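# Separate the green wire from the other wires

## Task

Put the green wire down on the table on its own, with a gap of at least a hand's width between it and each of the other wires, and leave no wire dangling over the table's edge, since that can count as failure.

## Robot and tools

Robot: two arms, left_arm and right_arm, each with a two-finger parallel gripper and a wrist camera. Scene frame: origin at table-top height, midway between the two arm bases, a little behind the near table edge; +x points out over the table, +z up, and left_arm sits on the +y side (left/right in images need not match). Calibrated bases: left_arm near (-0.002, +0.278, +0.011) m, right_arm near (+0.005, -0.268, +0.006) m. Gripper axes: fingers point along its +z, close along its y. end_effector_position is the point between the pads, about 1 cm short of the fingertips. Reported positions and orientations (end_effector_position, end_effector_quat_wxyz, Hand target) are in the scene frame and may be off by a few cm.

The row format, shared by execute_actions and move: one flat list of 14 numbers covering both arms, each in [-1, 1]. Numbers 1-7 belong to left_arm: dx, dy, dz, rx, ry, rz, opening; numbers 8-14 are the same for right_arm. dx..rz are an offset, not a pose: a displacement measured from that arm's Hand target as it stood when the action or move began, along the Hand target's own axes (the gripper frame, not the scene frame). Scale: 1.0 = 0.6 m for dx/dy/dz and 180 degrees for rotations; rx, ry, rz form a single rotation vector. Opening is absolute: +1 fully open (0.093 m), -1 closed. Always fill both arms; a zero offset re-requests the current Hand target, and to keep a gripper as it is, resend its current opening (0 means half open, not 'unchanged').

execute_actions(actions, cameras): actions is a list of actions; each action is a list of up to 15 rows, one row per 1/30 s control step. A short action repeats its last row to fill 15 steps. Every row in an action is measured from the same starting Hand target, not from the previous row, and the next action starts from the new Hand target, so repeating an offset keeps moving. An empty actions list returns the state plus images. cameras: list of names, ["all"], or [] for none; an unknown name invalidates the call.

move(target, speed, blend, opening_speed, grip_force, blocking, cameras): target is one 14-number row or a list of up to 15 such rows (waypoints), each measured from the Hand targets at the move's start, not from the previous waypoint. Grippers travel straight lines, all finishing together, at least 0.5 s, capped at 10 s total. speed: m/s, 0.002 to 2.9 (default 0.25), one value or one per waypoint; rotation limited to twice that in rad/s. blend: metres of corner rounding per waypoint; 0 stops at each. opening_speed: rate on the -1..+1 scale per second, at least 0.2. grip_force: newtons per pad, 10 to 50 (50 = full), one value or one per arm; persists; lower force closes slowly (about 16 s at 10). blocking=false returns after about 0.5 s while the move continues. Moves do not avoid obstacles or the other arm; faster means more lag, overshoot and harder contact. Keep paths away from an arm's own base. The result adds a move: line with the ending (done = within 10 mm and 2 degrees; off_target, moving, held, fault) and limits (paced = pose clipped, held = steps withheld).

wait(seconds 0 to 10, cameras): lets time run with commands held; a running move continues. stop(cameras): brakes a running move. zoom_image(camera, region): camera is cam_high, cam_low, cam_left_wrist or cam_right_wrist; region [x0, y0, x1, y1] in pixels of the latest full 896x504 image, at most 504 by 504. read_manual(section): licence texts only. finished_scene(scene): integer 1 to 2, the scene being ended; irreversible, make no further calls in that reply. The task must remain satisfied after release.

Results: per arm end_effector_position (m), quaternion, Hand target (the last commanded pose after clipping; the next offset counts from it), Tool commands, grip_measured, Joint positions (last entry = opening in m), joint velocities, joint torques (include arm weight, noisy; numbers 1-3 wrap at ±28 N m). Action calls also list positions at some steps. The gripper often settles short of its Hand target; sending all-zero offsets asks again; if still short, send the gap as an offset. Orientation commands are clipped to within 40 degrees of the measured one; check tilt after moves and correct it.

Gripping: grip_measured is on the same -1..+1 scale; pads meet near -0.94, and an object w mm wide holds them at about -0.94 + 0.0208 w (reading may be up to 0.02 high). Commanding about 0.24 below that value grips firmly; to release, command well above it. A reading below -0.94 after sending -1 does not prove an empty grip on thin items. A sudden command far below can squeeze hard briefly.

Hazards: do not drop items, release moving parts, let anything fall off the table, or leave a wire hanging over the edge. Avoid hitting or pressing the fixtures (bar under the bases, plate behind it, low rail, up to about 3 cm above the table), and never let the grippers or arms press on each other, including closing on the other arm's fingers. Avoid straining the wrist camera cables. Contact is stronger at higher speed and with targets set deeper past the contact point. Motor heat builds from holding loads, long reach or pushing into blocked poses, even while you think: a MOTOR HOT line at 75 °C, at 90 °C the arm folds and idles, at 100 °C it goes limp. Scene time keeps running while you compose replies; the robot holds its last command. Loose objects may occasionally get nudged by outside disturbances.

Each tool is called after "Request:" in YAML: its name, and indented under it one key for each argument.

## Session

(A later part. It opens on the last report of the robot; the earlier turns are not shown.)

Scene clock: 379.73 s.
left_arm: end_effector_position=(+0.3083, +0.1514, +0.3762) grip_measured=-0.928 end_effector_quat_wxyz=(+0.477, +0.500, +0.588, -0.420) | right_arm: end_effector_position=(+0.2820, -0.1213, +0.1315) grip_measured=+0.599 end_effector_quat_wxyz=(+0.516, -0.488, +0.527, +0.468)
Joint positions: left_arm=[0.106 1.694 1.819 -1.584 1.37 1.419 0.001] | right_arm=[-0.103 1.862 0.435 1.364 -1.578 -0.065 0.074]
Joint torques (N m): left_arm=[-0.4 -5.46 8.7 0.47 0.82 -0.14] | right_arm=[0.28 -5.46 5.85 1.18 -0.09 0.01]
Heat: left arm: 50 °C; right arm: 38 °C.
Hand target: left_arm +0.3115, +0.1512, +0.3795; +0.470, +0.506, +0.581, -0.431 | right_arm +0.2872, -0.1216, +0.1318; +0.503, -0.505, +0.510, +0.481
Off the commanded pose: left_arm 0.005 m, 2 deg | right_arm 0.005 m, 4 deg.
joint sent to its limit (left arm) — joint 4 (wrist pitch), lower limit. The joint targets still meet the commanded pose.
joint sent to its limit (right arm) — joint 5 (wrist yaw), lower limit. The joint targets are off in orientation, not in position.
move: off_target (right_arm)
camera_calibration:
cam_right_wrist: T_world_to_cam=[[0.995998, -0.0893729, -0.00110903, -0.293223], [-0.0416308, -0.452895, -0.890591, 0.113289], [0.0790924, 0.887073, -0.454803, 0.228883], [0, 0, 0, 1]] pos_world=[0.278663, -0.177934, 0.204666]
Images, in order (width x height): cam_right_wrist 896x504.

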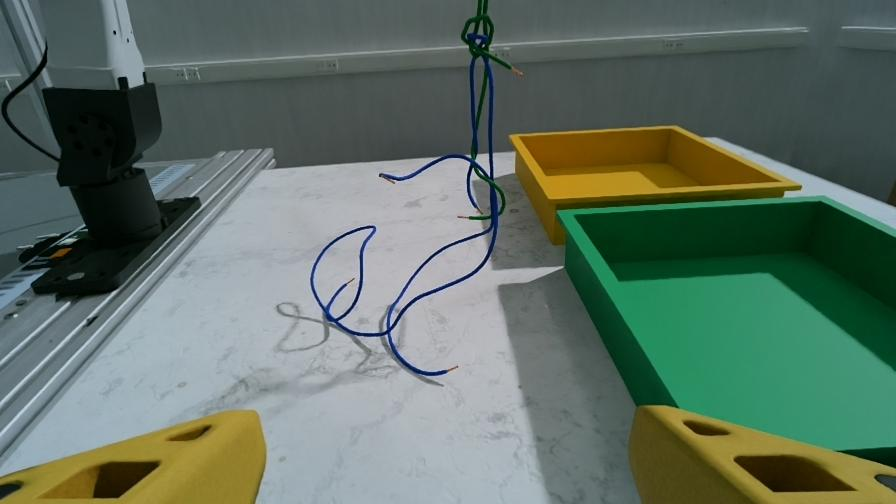

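Request:
move:
  target: [0,0,0,0,0,0,-0.934775,0.075,0.007,0.253,0,0,0,0.2]
  speed: 0.2
  cameras: ["cam_right_wrist"]

Request:
zoom_image:
  camera: "cam_right_wrist"
  region: [250, 0, 650, 500]

Scene clock: 433.20 s.
left_arm: end_effector_position=(+0.3083, +0.1514, +0.3762) grip_measured=-0.928 end_effector_quat_wxyz=(+0.477, +0.500, +0.588, -0.420) | right_arm: end_effector_position=(+0.2808, +0.0266, +0.0752) grip_measured=+0.201 end_effector_quat_wxyz=(+0.477, -0.502, +0.529, +0.491)
Joint positions: left_arm=[0.106 1.694 1.819 -1.584 1.37 1.419 0.001] | right_arm=[0.417 2.165 0.591 1.5 -1.132 -0.02 0.055]
Joint torques (N m): left_arm=[-0.31 -5.42 8.73 0.49 0.85 -0.12] | right_arm=[0.17 -7.58 5.01 2.06 0.06 0.04]
Heat: left arm: 50 °C; right arm: 39 °C.
Hand target: left_arm +0.3115, +0.1512, +0.3795; +0.470, +0.506, +0.581, -0.431 | right_arm +0.2878, +0.0288, +0.0821; +0.503, -0.505, +0.510, +0.481
Off the commanded pose: left_arm 0.005 m, 2 deg | right_arm 0.010 m, 4 deg.
joint sent to its limit (left arm) — joint 4 (wrist pitch), lower limit. The joint targets still meet the commanded pose.
joint sent to its limit (right arm) — joint 4 (wrist pitch), upper limit. The joint targets still meet the commanded pose.
move: off_target (right_arm)
camera_calibration:
cam_right_wrist: T_world_to_cam=[[0.998486, -0.018312, -0.0518623, -0.277758], [-0.0542521, -0.482916, -0.873984, 0.133151], [-0.0090407, 0.875475, -0.483179, 0.0994384], [0, 0, 0, 1]] pos_world=[0.285461, -0.0278414, 0.150013]
Images, in order (width x height): cam_right_wrist 896x504.

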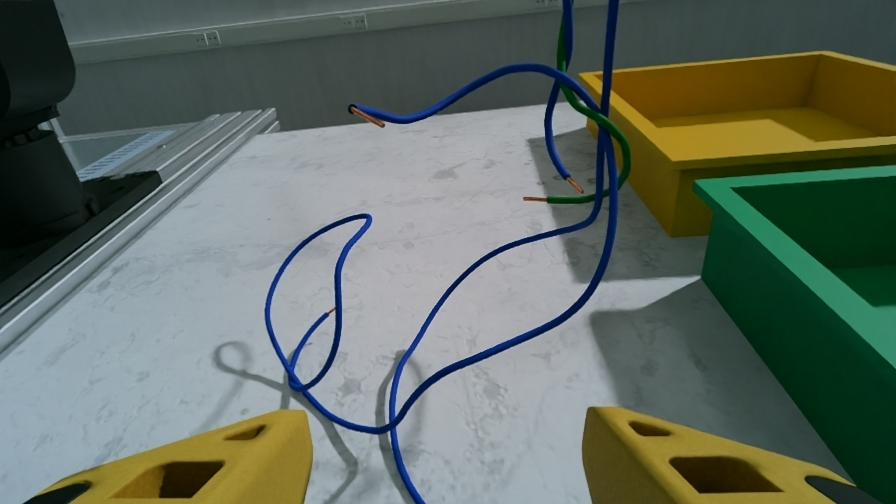

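Scaled by 1.008 from the camera's 896x504 image, which has a finer 1280x720 frame.

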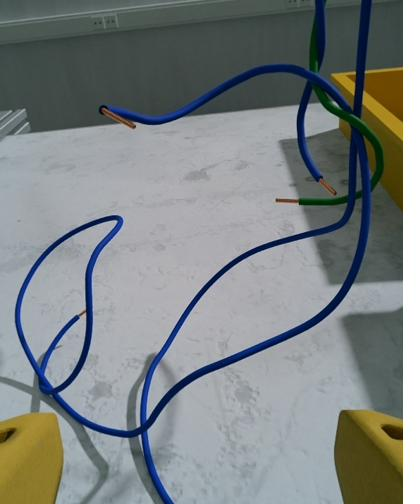

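Request:
move:
  target: [0,0,0,0,0,0,-0.934775,-0.083,0,-0.083,0,0,-0.5,0.2]
  speed: 0.4
  cameras: ["cam_right_wrist"]

Scene clock: 468.07 s.
left_arm: end_effector_position=(+0.3083, +0.1514, +0.3762) grip_measured=-0.928 end_effector_quat_wxyz=(+0.477, +0.500, +0.588, -0.420) | right_arm: end_effector_position=(+0.2908, -0.0154, +0.1257) grip_measured=+0.201 end_effector_quat_wxyz=(+0.694, -0.719, +0.029, +0.000)
Joint positions: left_arm=[0.106 1.694 1.819 -1.584 1.37 1.419 0.001] | right_arm=[0.272 1.949 0.544 1.391 -1.25 -1.536 0.055]
Joint torques (N m): left_arm=[-0.32 -5.45 8.81 0.47 0.86 -0.11] | right_arm=[-0.98 -10.65 3.04 1.52 -0.32 -0.25]
Heat: left arm: 51 °C; right arm: 44 °C.
Hand target: left_arm +0.3115, +0.1512, +0.3795; +0.470, +0.506, +0.581, -0.431 | right_arm +0.2856, -0.0194, +0.1334; +0.696, -0.718, +0.003, -0.015
Off the commanded pose: left_arm 0.005 m, 2 deg | right_arm 0.010 m, 3 deg.
joint sent to its limit (left arm) — joint 4 (wrist pitch), lower limit. The joint targets still meet the commanded pose.
move: off_target (right_arm)
camera_calibration:
cam_right_wrist: T_world_to_cam=[[0.0530304, 0.0310306, 0.998111, -0.1421], [0.885303, -0.46387, -0.0326154, -0.221073], [0.461982, 0.88536, -0.0520707, -0.0304643], [0, 0, 0, 1]] pos_world=[0.217326, -0.0711679, 0.133035]
Images, in order (width x height): cam_right_wrist 896x504.

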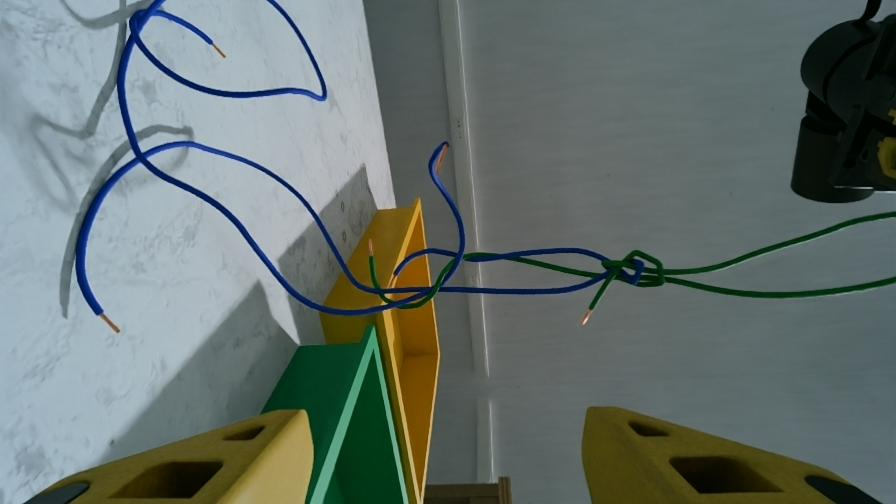

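Request:
move:
  target:
    - [0,0,0,0,0,0,-0.934775,-0.018,-0.006,0.212,0,0,0,0.2]
    - [0,0,0,0,0,0,-0.934775,-0.018,-0.006,0.212,0,0,0,-1]
  speed: 0.15
  opening_speed: 2
  cameras: ["cam_right_wrist","cam_left_wrist"]

Scene clock: 489.63 s.
left_arm: end_effector_position=(+0.3083, +0.1514, +0.3762) grip_measured=-0.928 end_effector_quat_wxyz=(+0.477, +0.500, +0.588, -0.420) | right_arm: end_effector_position=(+0.2725, +0.1044, +0.1319) grip_measured=-0.986 end_effector_quat_wxyz=(+0.694, -0.720, +0.010, -0.006)
Joint positions: left_arm=[0.106 1.694 1.819 -1.584 1.37 1.419 0.001] | right_arm=[0.639 1.996 0.72 1.266 -0.899 -1.565 0]
Joint torques (N m): left_arm=[-0.42 -5.44 8.62 0.49 0.82 -0.12] | right_arm=[0.01 -7.92 7.34 1.59 0 -0.14]
Heat: left arm: 51 °C; right arm: 42 °C.
Hand target: left_arm +0.3115, +0.1512, +0.3795; +0.470, +0.506, +0.581, -0.431 | right_arm +0.2780, +0.1081, +0.1329; +0.696, -0.718, +0.003, -0.015
Off the commanded pose: left_arm 0.005 m, 2 deg | right_arm 0.007 m, 1 deg.
joint sent to its limit (left arm) — joint 4 (wrist pitch), lower limit. The joint targets still meet the commanded pose.
move: done
camera_calibration:
cam_left_wrist: T_world_to_cam=[[-0.99041, -0.137385, 0.0146281, 0.320091], [-0.0937018, 0.590121, -0.801859, 0.276855], [0.101531, -0.795539, -0.597335, 0.399508], [0, 0, 0, 1]] pos_world=[0.302401, 0.198422, 0.455956]
cam_right_wrist: T_world_to_cam=[[0.018201, 0.0343586, 0.999244, -0.142001], [0.893755, -0.448554, -0.000856201, -0.157254], [0.448185, 0.893095, -0.0388723, -0.126526], [0, 0, 0, 1]] pos_world=[0.199838, 0.047342, 0.136841]
Images, in order (width x height): cam_left_wrist 896x504, cam_right_wrist 896x504.

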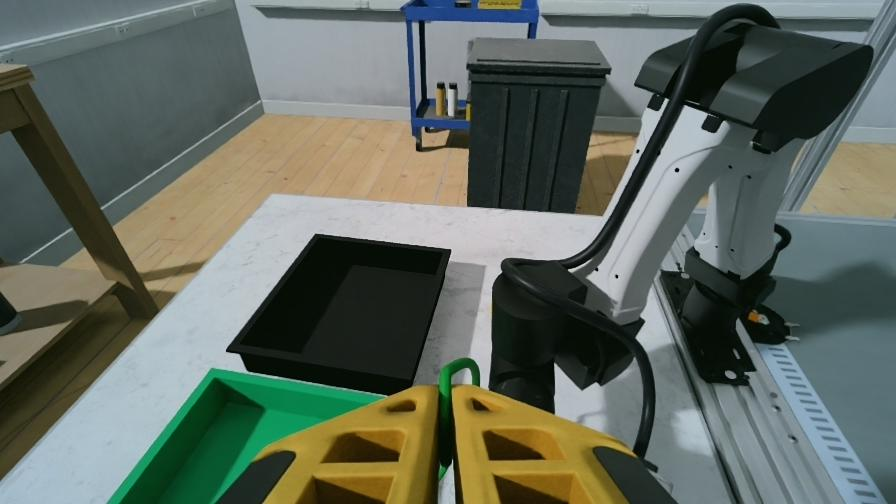

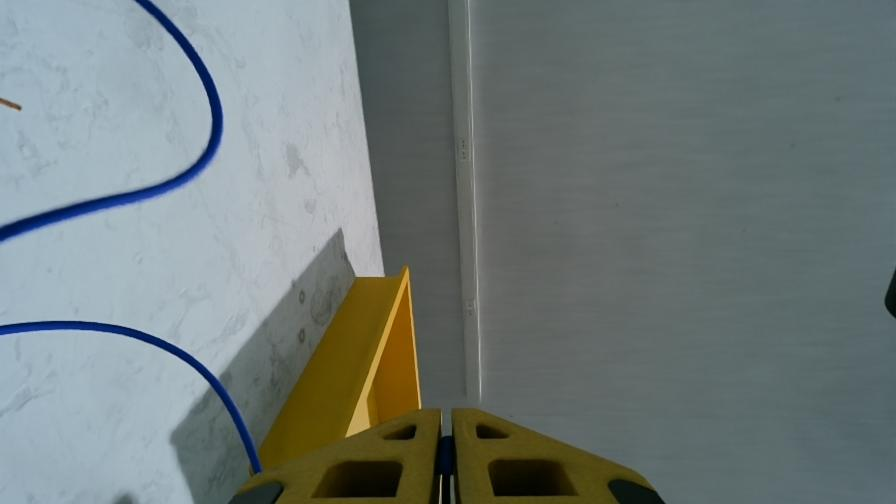

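Request:
move:
  target: [0,0,0,0,0,0,-0.934775,0.027,-0.037,-0.433,0,0.15,0,-1]
  speed: 0.15
  cameras: ["all"]

Scene clock: 501.23 s.
left_arm: end_effector_position=(+0.3083, +0.1514, +0.3762) grip_measured=-0.928 end_effector_quat_wxyz=(+0.477, +0.500, +0.588, -0.420) | right_arm: end_effector_position=(+0.2944, -0.1514, +0.1616) grip_measured=-0.986 end_effector_quat_wxyz=(+0.674, -0.694, +0.175, -0.184)
Joint positions: left_arm=[0.106 1.694 1.819 -1.584 1.37 1.419 0.001] | right_arm=[-0.176 1.549 0.243 1.306 -1.224 -1.568 0]
Joint torques (N m): left_arm=[-0.32 -5.46 8.68 0.49 0.86 -0.14] | right_arm=[-0.54 -6.34 3.67 1.51 -0.27 -0.01]
Heat: left arm: 51 °C; right arm: 41 °C.
Hand target: left_arm +0.3115, +0.1512, +0.3795; +0.470, +0.506, +0.581, -0.431 | right_arm +0.2871, -0.1511, +0.1634; +0.676, -0.695, +0.165, -0.182
Off the commanded pose: left_arm 0.005 m, 2 deg | right_arm 0.007 m, 1 deg.
joint sent to its limit (left arm) — joint 4 (wrist pitch), lower limit. The joint targets still meet the commanded pose.
move: done
camera_calibration:
cam_left_wrist: T_world_to_cam=[[-0.99041, -0.137385, 0.0146281, 0.320091], [-0.0937018, 0.590121, -0.801859, 0.276855], [0.101531, -0.795539, -0.597335, 0.399508], [0, 0, 0, 1]] pos_world=[0.302401, 0.198422, 0.455956]
cam_right_wrist: T_world_to_cam=[[0.0039805, 0.022265, 0.999744, -0.161018], [0.577977, -0.815899, 0.0158694, -0.256816], [0.816043, 0.577766, -0.0161164, -0.066332], [0, 0, 0, 1]] pos_world=[0.203204, -0.167626, 0.163983]

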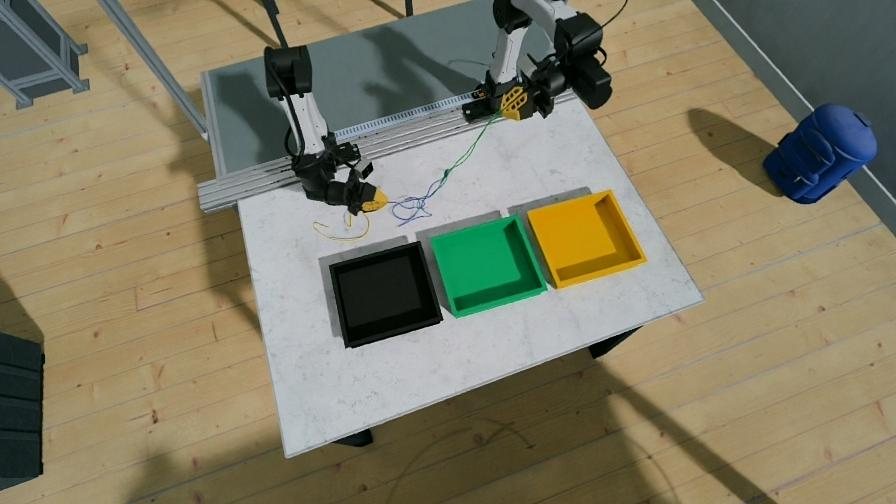

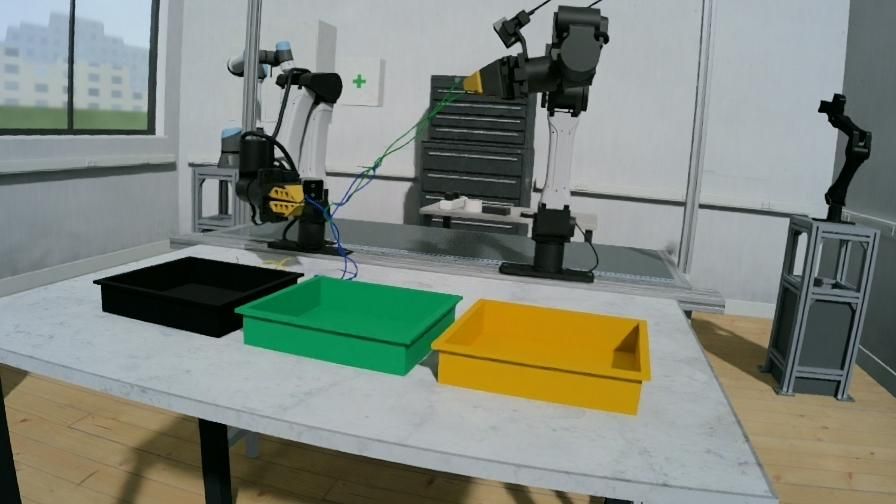

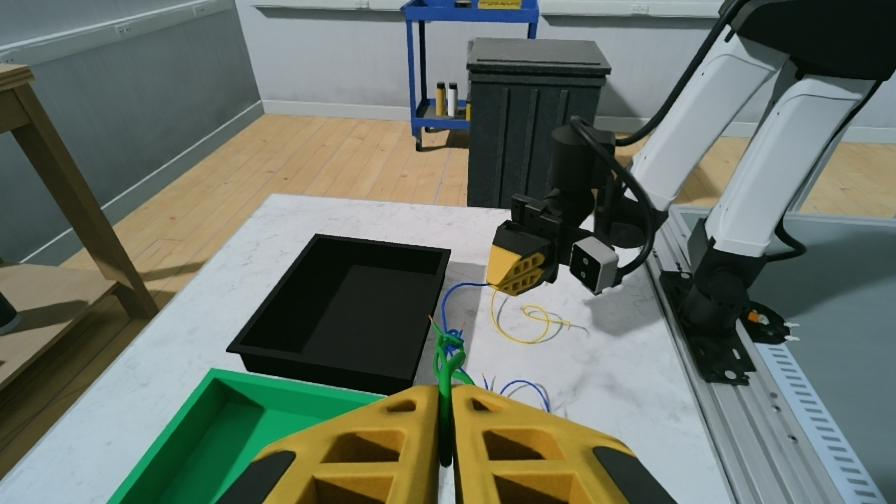

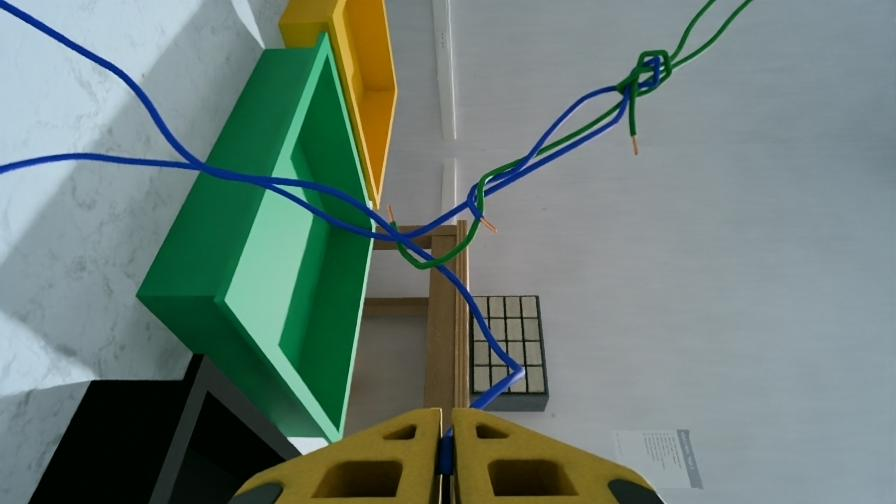

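Request:
move:
  target: [0,0,0,0,0,0,-0.934775,0.097,0.016,-0.232,0,0.08,0,-1]
  speed: 0.12
  cameras: ["cam_low","cam_left_wrist","cam_right_wrist"]

Scene clock: 515.33 s.
left_arm: end_effector_position=(+0.3083, +0.1514, +0.3762) grip_measured=-0.928 end_effector_quat_wxyz=(+0.477, +0.500, +0.588, -0.420) | right_arm: end_effector_position=(+0.2793, -0.3080, +0.1547) grip_measured=-0.986 end_effector_quat_wxyz=(+0.627, -0.647, +0.301, -0.312)
Joint positions: left_arm=[0.106 1.694 1.819 -1.584 1.37 1.419 0.001] | right_arm=[-0.816 1.583 0.222 1.301 -1.479 -1.628 0]
Joint torques (N m): left_arm=[-0.4 -5.45 8.8 0.5 0.83 -0.11] | right_arm=[-0.95 -3.54 6.42 1.23 -1.11 0.17]
Heat: left arm: 51 °C; right arm: 41 °C.
Hand target: left_arm +0.3115, +0.1512, +0.3795; +0.470, +0.506, +0.581, -0.431 | right_arm +0.2721, -0.3015, +0.1583; +0.650, -0.666, +0.249, -0.268
Off the commanded pose: left_arm 0.005 m, 2 deg | right_arm 0.010 m, 9 deg.
joint sent to its limit (left arm) — joint 4 (wrist pitch), lower limit. The joint targets still meet the commanded pose.
joint sent to its limit (right arm) — joint 5 (wrist yaw), lower limit. The joint targets are off in orientation, not in position.
move: off_target (right_arm)
camera_calibration:
cam_left_wrist: T_world_to_cam=[[-0.99041, -0.137385, 0.0146281, 0.320091], [-0.0937018, 0.590121, -0.801859, 0.276855], [0.101531, -0.795539, -0.597335, 0.399508], [0, 0, 0, 1]] pos_world=[0.302401, 0.198422, 0.455956]
cam_right_wrist: T_world_to_cam=[[0.00399297, 0.0222602, 0.999744, -0.15068], [0.229804, -0.973016, 0.0207472, -0.327659], [0.973229, 0.229662, -0.0090007, -0.115903], [0, 0, 0, 1]] pos_world=[0.188699, -0.288845, 0.156396]
Images, in order (width x height): cam_low 896x504, cam_left_wrist 896x504, cam_right_wrist 896x504.

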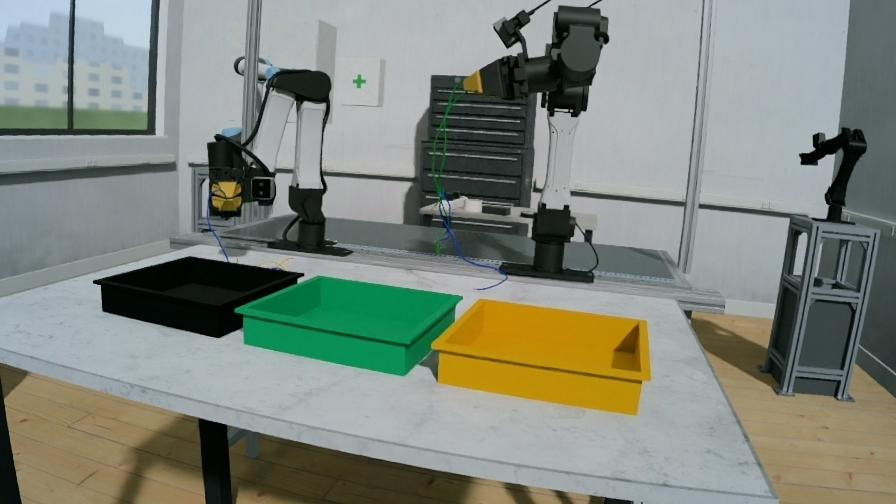

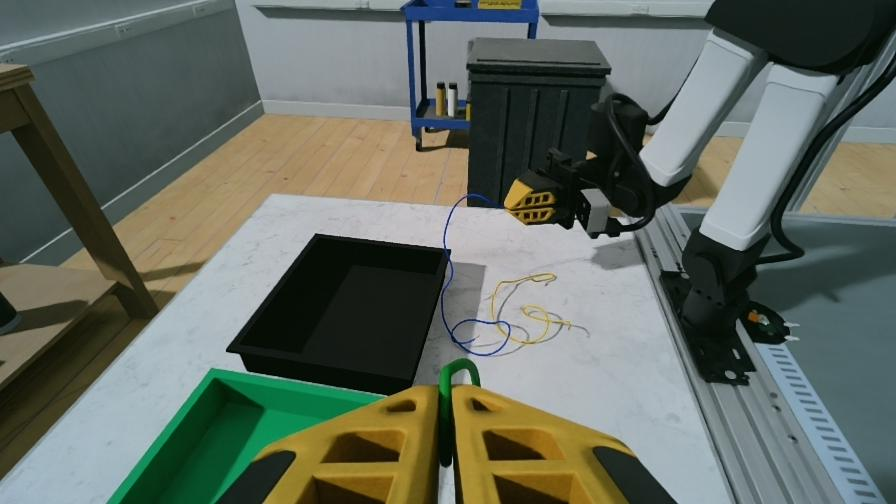

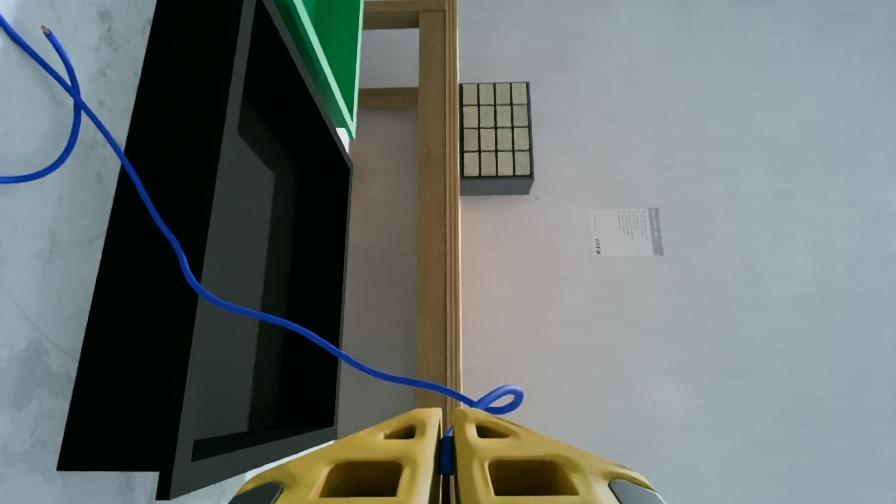

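Request:
move:
  target:
    - [0,0,0,0,0,0,-0.934775,-0.037,0.18,-0.034,0,0,0.5,-1]
    - [0,0,0,0,0,0,-0.934775,-0.037,0.18,-0.034,0,0,0.5,0.4]
    - [0,0,0,0,0,0,-0.934775,-0.037,0.013,-0.034,0,0,0.5,0.4]
    - [0,0,0,0,0,0,-0.934775,-0.182,0.013,0.24,-0.18,-0.18,0.476,0.4]
  speed: 0.3
  blend: [0,0,0.02,0]
  opening_speed: 1.5
  cameras: ["cam_high","cam_left_wrist","cam_right_wrist"]

Scene clock: 550.67 s.
left_arm: end_effector_position=(+0.3083, +0.1514, +0.3762) grip_measured=-0.928 end_effector_quat_wxyz=(+0.477, +0.500, +0.588, -0.420) | right_arm: end_effector_position=(+0.2852, -0.1224, +0.1343) grip_measured=+0.399 end_effector_quat_wxyz=(+0.505, -0.505, +0.539, +0.447)
Joint positions: left_arm=[0.106 1.694 1.819 -1.584 1.37 1.419 0.001] | right_arm=[-0.105 1.774 0.858 -0.707 -1.511 -1.642 0.064]
Joint torques (N m): left_arm=[-0.44 -5.41 8.72 0.49 0.8 -0.14] | right_arm=[0.29 -6.26 7.53 -0.07 -1.4 0.02]
Heat: left arm: 52 °C; right arm: 39 °C.
Hand target: left_arm +0.3115, +0.1512, +0.3795; +0.470, +0.506, +0.581, -0.431 | right_arm +0.2901, -0.1220, +0.1451; +0.503, -0.506, +0.510, +0.481
Off the commanded pose: left_arm 0.005 m, 2 deg | right_arm 0.012 m, 5 deg.
joint sent to its limit (left arm) — joint 4 (wrist pitch), lower limit. The joint targets still meet the commanded pose.
move: off_target (right_arm); target 2's new opening was sent with right_arm's hand 0.009 m and 11 deg from that target
camera_calibration:
cam_left_wrist: T_world_to_cam=[[-0.99041, -0.137385, 0.0146281, 0.320091], [-0.0937018, 0.590121, -0.801859, 0.276855], [0.101531, -0.795539, -0.597335, 0.399508], [0, 0, 0, 1]] pos_world=[0.302401, 0.198422, 0.455956]
cam_right_wrist: T_world_to_cam=[[0.995364, -0.0945999, 0.0173747, -0.299438], [-0.0330669, -0.506203, -0.86178, 0.102621], [0.0903194, 0.85721, -0.506985, 0.230968], [0, 0, 0, 1]] pos_world=[0.280582, -0.174368, 0.210736]
Images, in order (width x height): cam_high 896x504, cam_left_wrist 896x504, cam_right_wrist 896x504.

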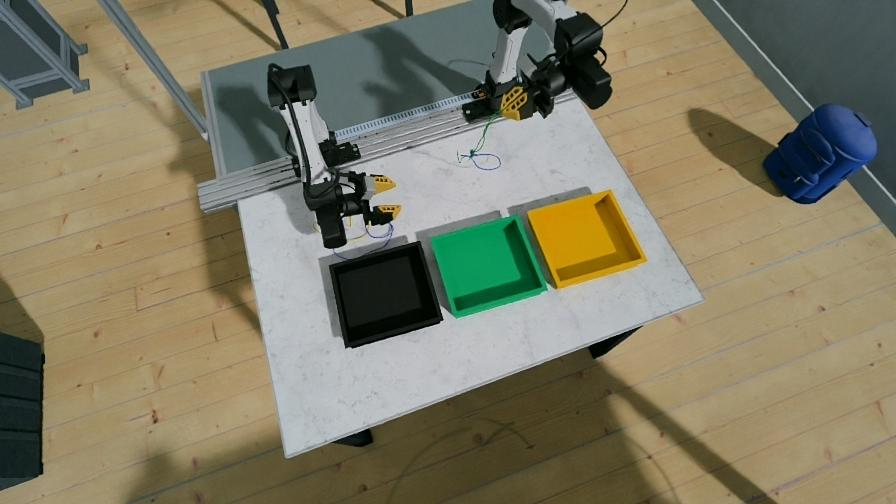

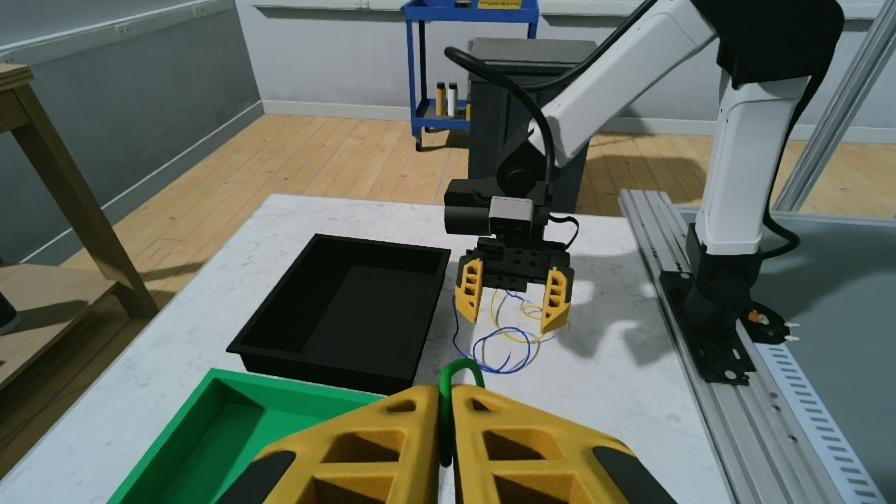

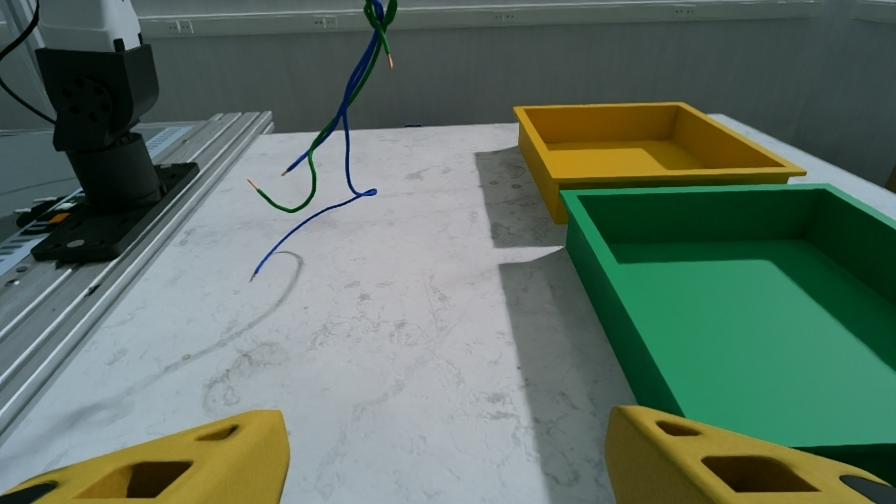

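Request:
zoom_image:
  camera: "cam_high"
  region: [420, 80, 580, 200]

Request:
zoom_image:
  camera: "cam_right_wrist"
  region: [220, 0, 470, 300]

Scaled by 3.150 from the camera's 896x504 image, which has a finer 1280x720 frame.

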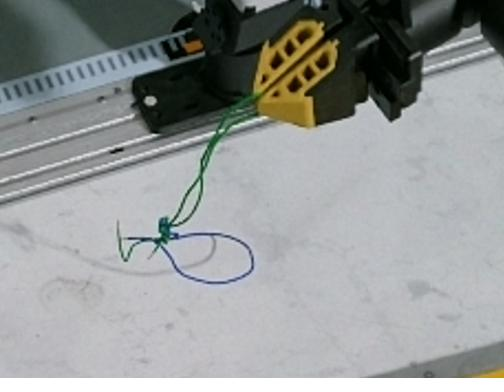

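Scaled by 1.680 from the camera's 896x504 image, which has a finer 1280x720 frame.

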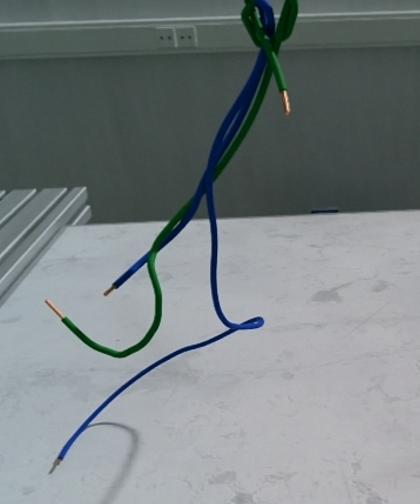

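Request:
move:
  target: [0,0,0,0,0,0,-0.934775,0.037,0.045,0.287,0,0,0,-0.3]
  speed: 0.2
  cameras: ["cam_right_wrist"]

Request:
zoom_image:
  camera: "cam_right_wrist"
  region: [200, 0, 640, 500]

Scene clock: 597.80 s.
left_arm: end_effector_position=(+0.3083, +0.1514, +0.3762) grip_measured=-0.928 end_effector_quat_wxyz=(+0.477, +0.500, +0.588, -0.420) | right_arm: end_effector_position=(+0.2703, +0.0506, +0.1209) grip_measured=-0.299 end_effector_quat_wxyz=(+0.499, -0.508, +0.510, +0.483)
Joint positions: left_arm=[0.106 1.694 1.819 -1.584 1.37 1.419 0.001] | right_arm=[0.5 1.983 0.585 1.389 -1.043 -0.015 0.031]
Joint torques (N m): left_arm=[-0.39 -5.5 8.64 0.48 0.83 -0.1] | right_arm=[0.62 -7.27 3.1 1.84 0.15 0.01]
Heat: left arm: 52 °C; right arm: 37 °C.
Hand target: left_arm +0.3115, +0.1512, +0.3795; +0.470, +0.506, +0.581, -0.431 | right_arm +0.2679, +0.0500, +0.1170; +0.502, -0.506, +0.510, +0.481
Off the commanded pose: left_arm 0.005 m, 2 deg | right_arm 0.005 m, 1 deg.
joint sent to its limit (left arm) — joint 4 (wrist pitch), lower limit. The joint targets still meet the commanded pose.
move: done
camera_calibration:
cam_right_wrist: T_world_to_cam=[[0.999781, -0.0207446, 0.00258994, -0.271255], [-0.00724344, -0.459951, -0.887915, 0.171983], [0.0196107, 0.887702, -0.460001, 0.089232], [0, 0, 0, 1]] pos_world=[0.270691, -0.00573485, 0.194455]
Images, in order (width x height): cam_right_wrist 896x504.

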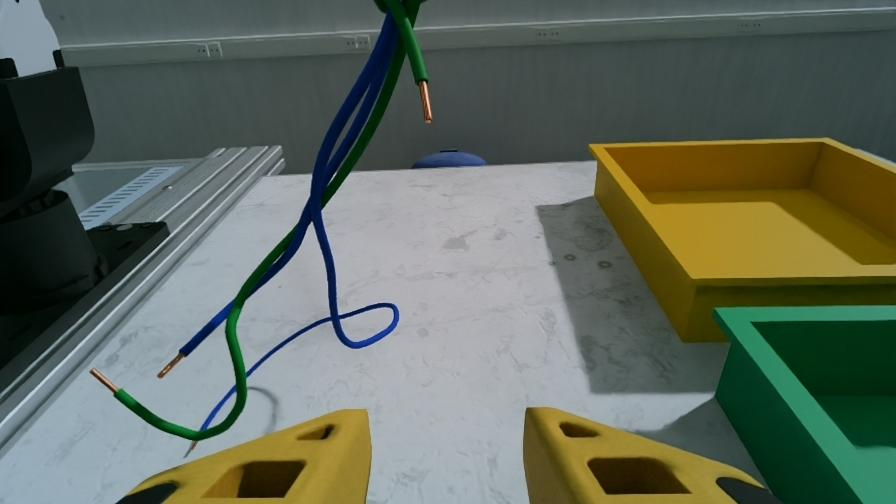

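Scaled by 1.008 from the camera's 896x504 image, which has a finer 1280x720 frame.

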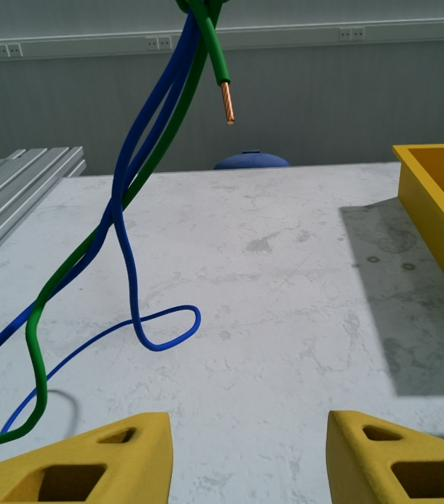

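Request:
move:
  target: [0,0,0,0,0,0,-0.934775,0.035,0.068,0.195,0,0,0,-0.3]
  speed: 0.15
  cameras: ["cam_right_wrist"]

Scene clock: 628.43 s.
left_arm: end_effector_position=(+0.3083, +0.1514, +0.3762) grip_measured=-0.928 end_effector_quat_wxyz=(+0.477, +0.500, +0.588, -0.420) | right_arm: end_effector_position=(+0.2238, +0.1632, +0.0896) grip_measured=-0.299 end_effector_quat_wxyz=(+0.491, -0.511, +0.513, +0.484)
Joint positions: left_arm=[0.106 1.694 1.819 -1.584 1.37 1.419 0.001] | right_arm=[0.866 2.165 0.75 1.393 -0.686 -0.012 0.031]
Joint torques (N m): left_arm=[-0.29 -5.48 8.75 0.53 0.84 -0.11] | right_arm=[-0.14 -8.58 6.41 1.94 0.19 0.07]
Heat: left arm: 52 °C; right arm: 42 °C.
Hand target: left_arm +0.3115, +0.1512, +0.3795; +0.470, +0.506, +0.581, -0.431 | right_arm +0.2304, +0.1673, +0.0917; +0.503, -0.506, +0.510, +0.482
Off the commanded pose: left_arm 0.005 m, 2 deg | right_arm 0.008 m, 1 deg.
joint sent to its limit (left arm) — joint 4 (wrist pitch), lower limit. The joint targets still meet the commanded pose.
move: done
camera_calibration:
cam_right_wrist: T_world_to_cam=[[0.999902, -0.0126833, -0.00593953, -0.222906], [-0.0112074, -0.470315, -0.882427, 0.197677], [0.0083986, 0.882407, -0.470411, -0.0199781], [0, 0, 0, 1]] pos_world=[0.225267, 0.107772, 0.163713]
Images, in order (width x height): cam_right_wrist 896x504.

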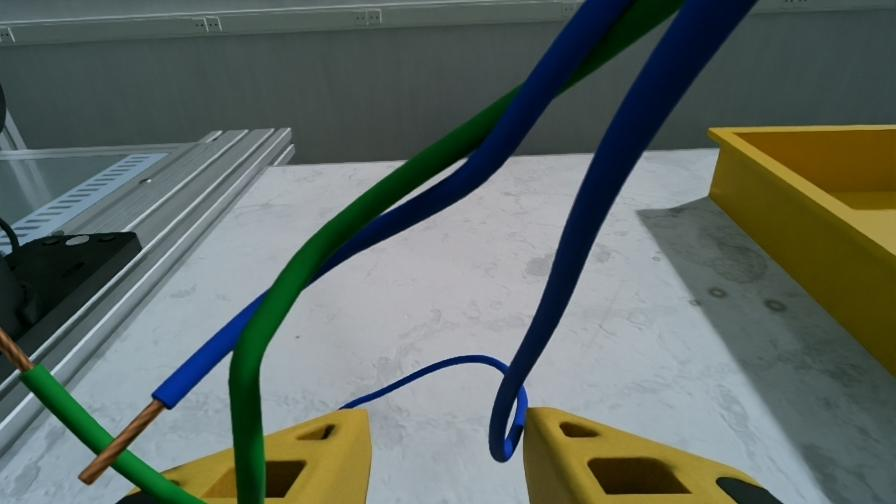

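Request:
move:
  target:
    - [0,0,0,0,0,0,-0.934775,-0.027,-0.024,0.008,0,0,0,-0.3]
    - [0,0,0,0,0,0,-0.934775,-0.027,-0.024,0.008,0,0,0,-1]
  speed: 0.1
  opening_speed: 2
  cameras: ["cam_right_wrist"]

Scene clock: 643.30 s.
left_arm: end_effector_position=(+0.3083, +0.1514, +0.3762) grip_measured=-0.928 end_effector_quat_wxyz=(+0.477, +0.500, +0.588, -0.420) | right_arm: end_effector_position=(+0.2381, +0.1693, +0.0909) grip_measured=-0.986 end_effector_quat_wxyz=(+0.488, -0.508, +0.524, +0.479)
Joint positions: left_arm=[0.106 1.694 1.819 -1.584 1.37 1.419 0.001] | right_arm=[0.851 2.165 0.805 1.318 -0.686 -0.012 0]
Joint torques (N m): left_arm=[-0.32 -5.35 8.8 0.46 0.81 -0.13] | right_arm=[-0.69 -12.92 6.8 1.69 -0.07 0.01]
Heat: left arm: 53 °C; right arm: 42 °C.
Hand target: left_arm +0.3115, +0.1512, +0.3795; +0.470, +0.506, +0.581, -0.431 | right_arm +0.2448, +0.1722, +0.1080; +0.503, -0.506, +0.510, +0.481
Off the commanded pose: left_arm 0.005 m, 2 deg | right_arm 0.019 m, 2 deg.
joint sent to its limit (left arm) — joint 4 (wrist pitch), lower limit. The joint targets still meet the commanded pose.
move: off_target (right_arm); target 2's new opening was sent with right_arm's hand 0.018 m and 2 deg from that target
camera_calibration:
cam_right_wrist: T_world_to_cam=[[0.999426, -0.0283502, -0.0185199, -0.233234], [-0.0299307, -0.483746, -0.874696, 0.207851], [0.0158389, 0.874749, -0.484317, -0.0240171], [0, 0, 0, 1]] pos_world=[0.239702, 0.114944, 0.165856]
Images, in order (width x height): cam_right_wrist 896x504.

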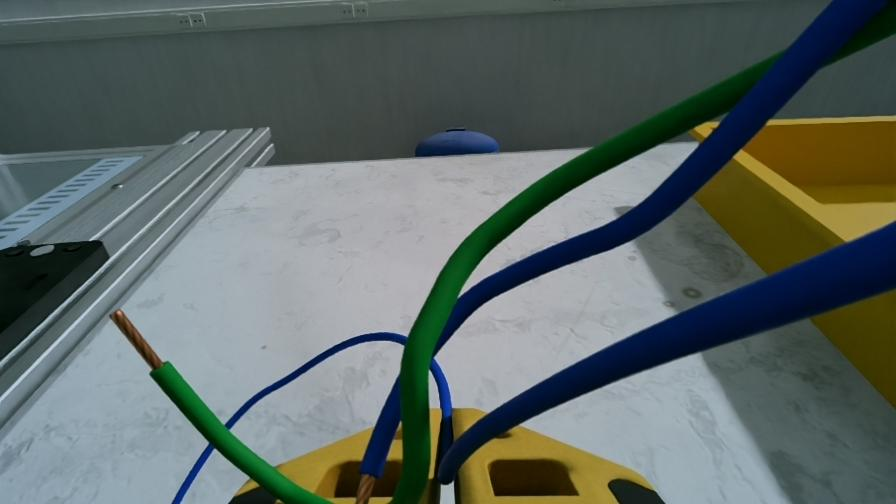

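Request:
move:
  target: [0,0,0,0,0,0,-0.934775,0.01,-0.058,-0.333,0,0,0,-1]
  speed: 0.15
  cameras: ["cam_right_wrist","cam_low","cam_left_wrist"]

Scene clock: 654.03 s.
left_arm: end_effector_position=(+0.3081, +0.1509, +0.3755) grip_measured=-0.928 end_effector_quat_wxyz=(+0.476, +0.501, +0.589, -0.420) | right_arm: end_effector_position=(+0.2788, -0.0251, +0.1005) grip_measured=-0.986 end_effector_quat_wxyz=(+0.488, -0.496, +0.527, +0.488)
Joint positions: left_arm=[0.104 1.694 1.819 -1.584 1.366 1.419 0.001] | right_arm=[0.251 2.031 0.491 1.483 -1.28 -0.017 0]
Joint torques (N m): left_arm=[-0.18 -5.34 8.81 0.52 0.86 -0.12] | right_arm=[-0.54 -10.09 1.92 1.84 -0.19 -0.05]
Heat: left arm: 53 °C; right arm: 42 °C.
Hand target: left_arm +0.3115, +0.1511, +0.3795; +0.470, +0.506, +0.581, -0.431 | right_arm +0.2745, -0.0285, +0.1088; +0.503, -0.506, +0.510, +0.481
Off the commanded pose: left_arm 0.005 m, 2 deg | right_arm 0.010 m, 3 deg.
joint sent to its limit (left arm) — joint 4 (wrist pitch), lower limit. The joint targets still meet the commanded pose.
move: off_target (right_arm)
camera_calibration:
cam_left_wrist: T_world_to_cam=[[-0.990582, -0.136102, 0.0149292, 0.31955], [-0.0935992, 0.593559, -0.799329, 0.275049], [0.0999287, -0.793198, -0.600709, 0.400144], [0, 0, 0, 1]] pos_world=[0.302299, 0.197627, 0.455453]
cam_right_wrist: T_world_to_cam=[[0.998527, -0.0343226, -0.0420118, -0.276728], [-0.0532113, -0.468857, -0.88167, 0.131082], [0.0105636, 0.882607, -0.469993, 0.150258], [0, 0, 0, 1]] pos_world=[0.281708, -0.0806577, 0.174566]
Images, in order (width x height): cam_low 896x504, cam_left_wrist 896x504, cam_right_wrist 896x504.

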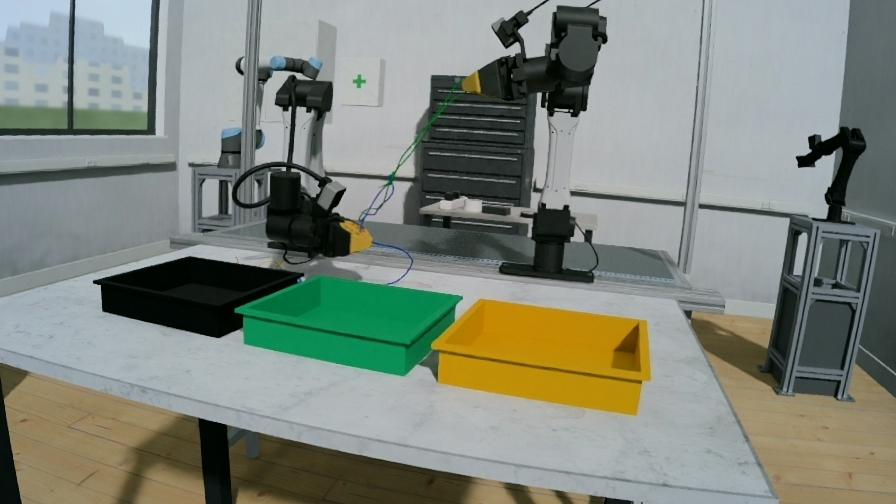

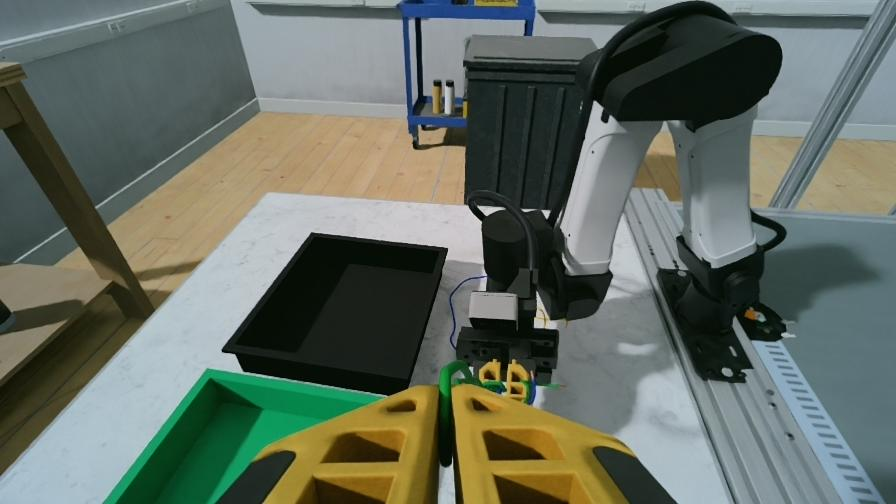

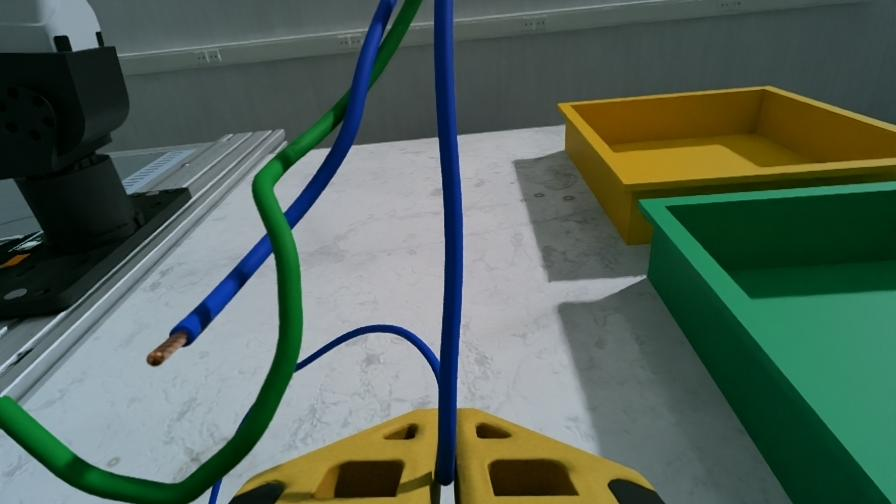

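Request:
move:
  target: [0.322,0.052,-0.275,-0.2,0,0,-0.934775,0.043,-0.025,-0.333,0.2,0,0,-1]
  speed: 0.12
  cameras: ["cam_right_wrist","cam_low","cam_left_wrist"]

Scene clock: 667.13 s.
left_arm: end_effector_position=(+0.3155, +0.3511, +0.2217) grip_measured=-0.932 end_effector_quat_wxyz=(+0.600, +0.342, +0.687, -0.227) | right_arm: end_effector_position=(+0.2876, -0.2292, +0.0878) grip_measured=-0.986 end_effector_quat_wxyz=(+0.611, -0.318, +0.655, +0.311)
Joint positions: left_arm=[0.733 1.652 1.151 -1.069 1.376 1.659 0] | right_arm=[-0.504 1.964 0.205 1.508 -1.413 -0.205 0]
Joint torques (N m): left_arm=[0.12 -6.06 5.61 0.43 0.87 -0.12] | right_arm=[-0.28 -4.72 1.57 1.83 -0.34 -0.21]
Heat: left arm: 52 °C; right arm: 42 °C.
Hand target: left_arm +0.3153, +0.3512, +0.2197; +0.603, +0.336, +0.686, -0.231 | right_arm +0.2849, -0.2292, +0.0896; +0.634, -0.326, +0.634, +0.300
Off the commanded pose: left_arm 0.002 m, 1 deg | right_arm 0.003 m, 4 deg.
joint sent to its limit (right arm) — joint 4 (wrist pitch), upper limit. The joint targets still meet the commanded pose.
move: off_target (right_arm)
camera_calibration:
cam_left_wrist: T_world_to_cam=[[-0.748484, -0.655314, -0.101661, 0.488184], [-0.325598, 0.496701, -0.804533, 0.142337], [0.577717, -0.56908, -0.585142, 0.232935], [0, 0, 0, 1]] pos_world=[0.277172, 0.381773, 0.300445]
cam_right_wrist: T_world_to_cam=[[0.794218, -0.606898, -0.0298799, -0.366617], [-0.312763, -0.366149, -0.876421, 0.122365], [0.520957, 0.705415, -0.480617, 0.137869], [0, 0, 0, 1]] pos_world=[0.257621, -0.27495, 0.162551]
Images, in order (width x height): cam_low 896x504, cam_left_wrist 896x504, cam_right_wrist 896x504.

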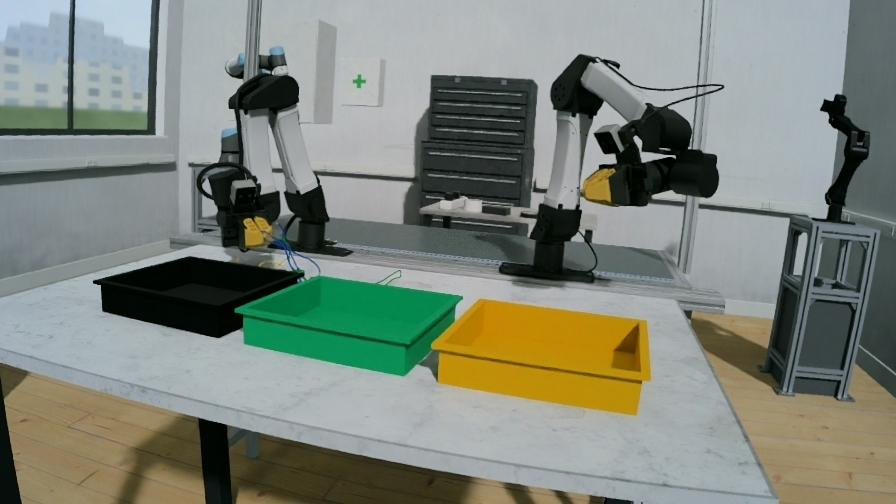

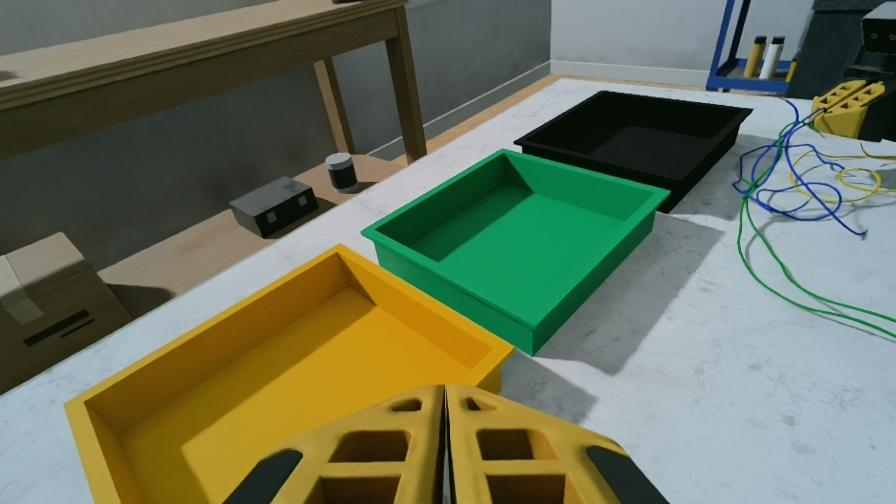

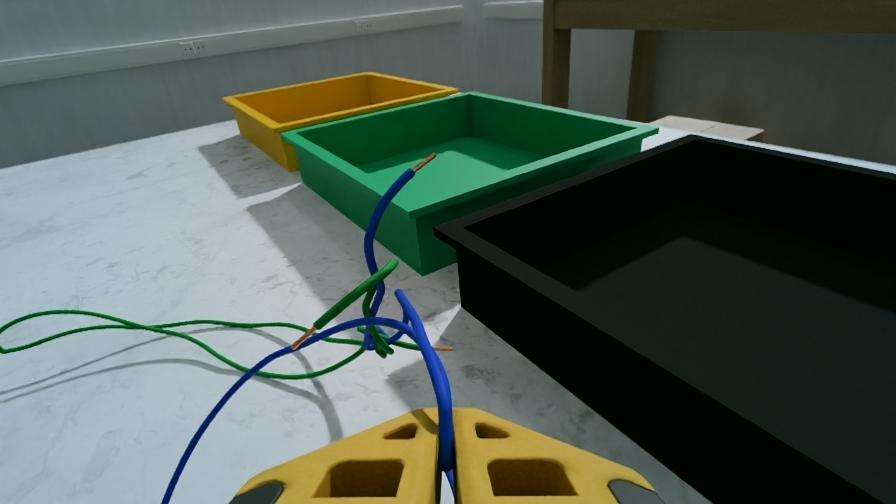

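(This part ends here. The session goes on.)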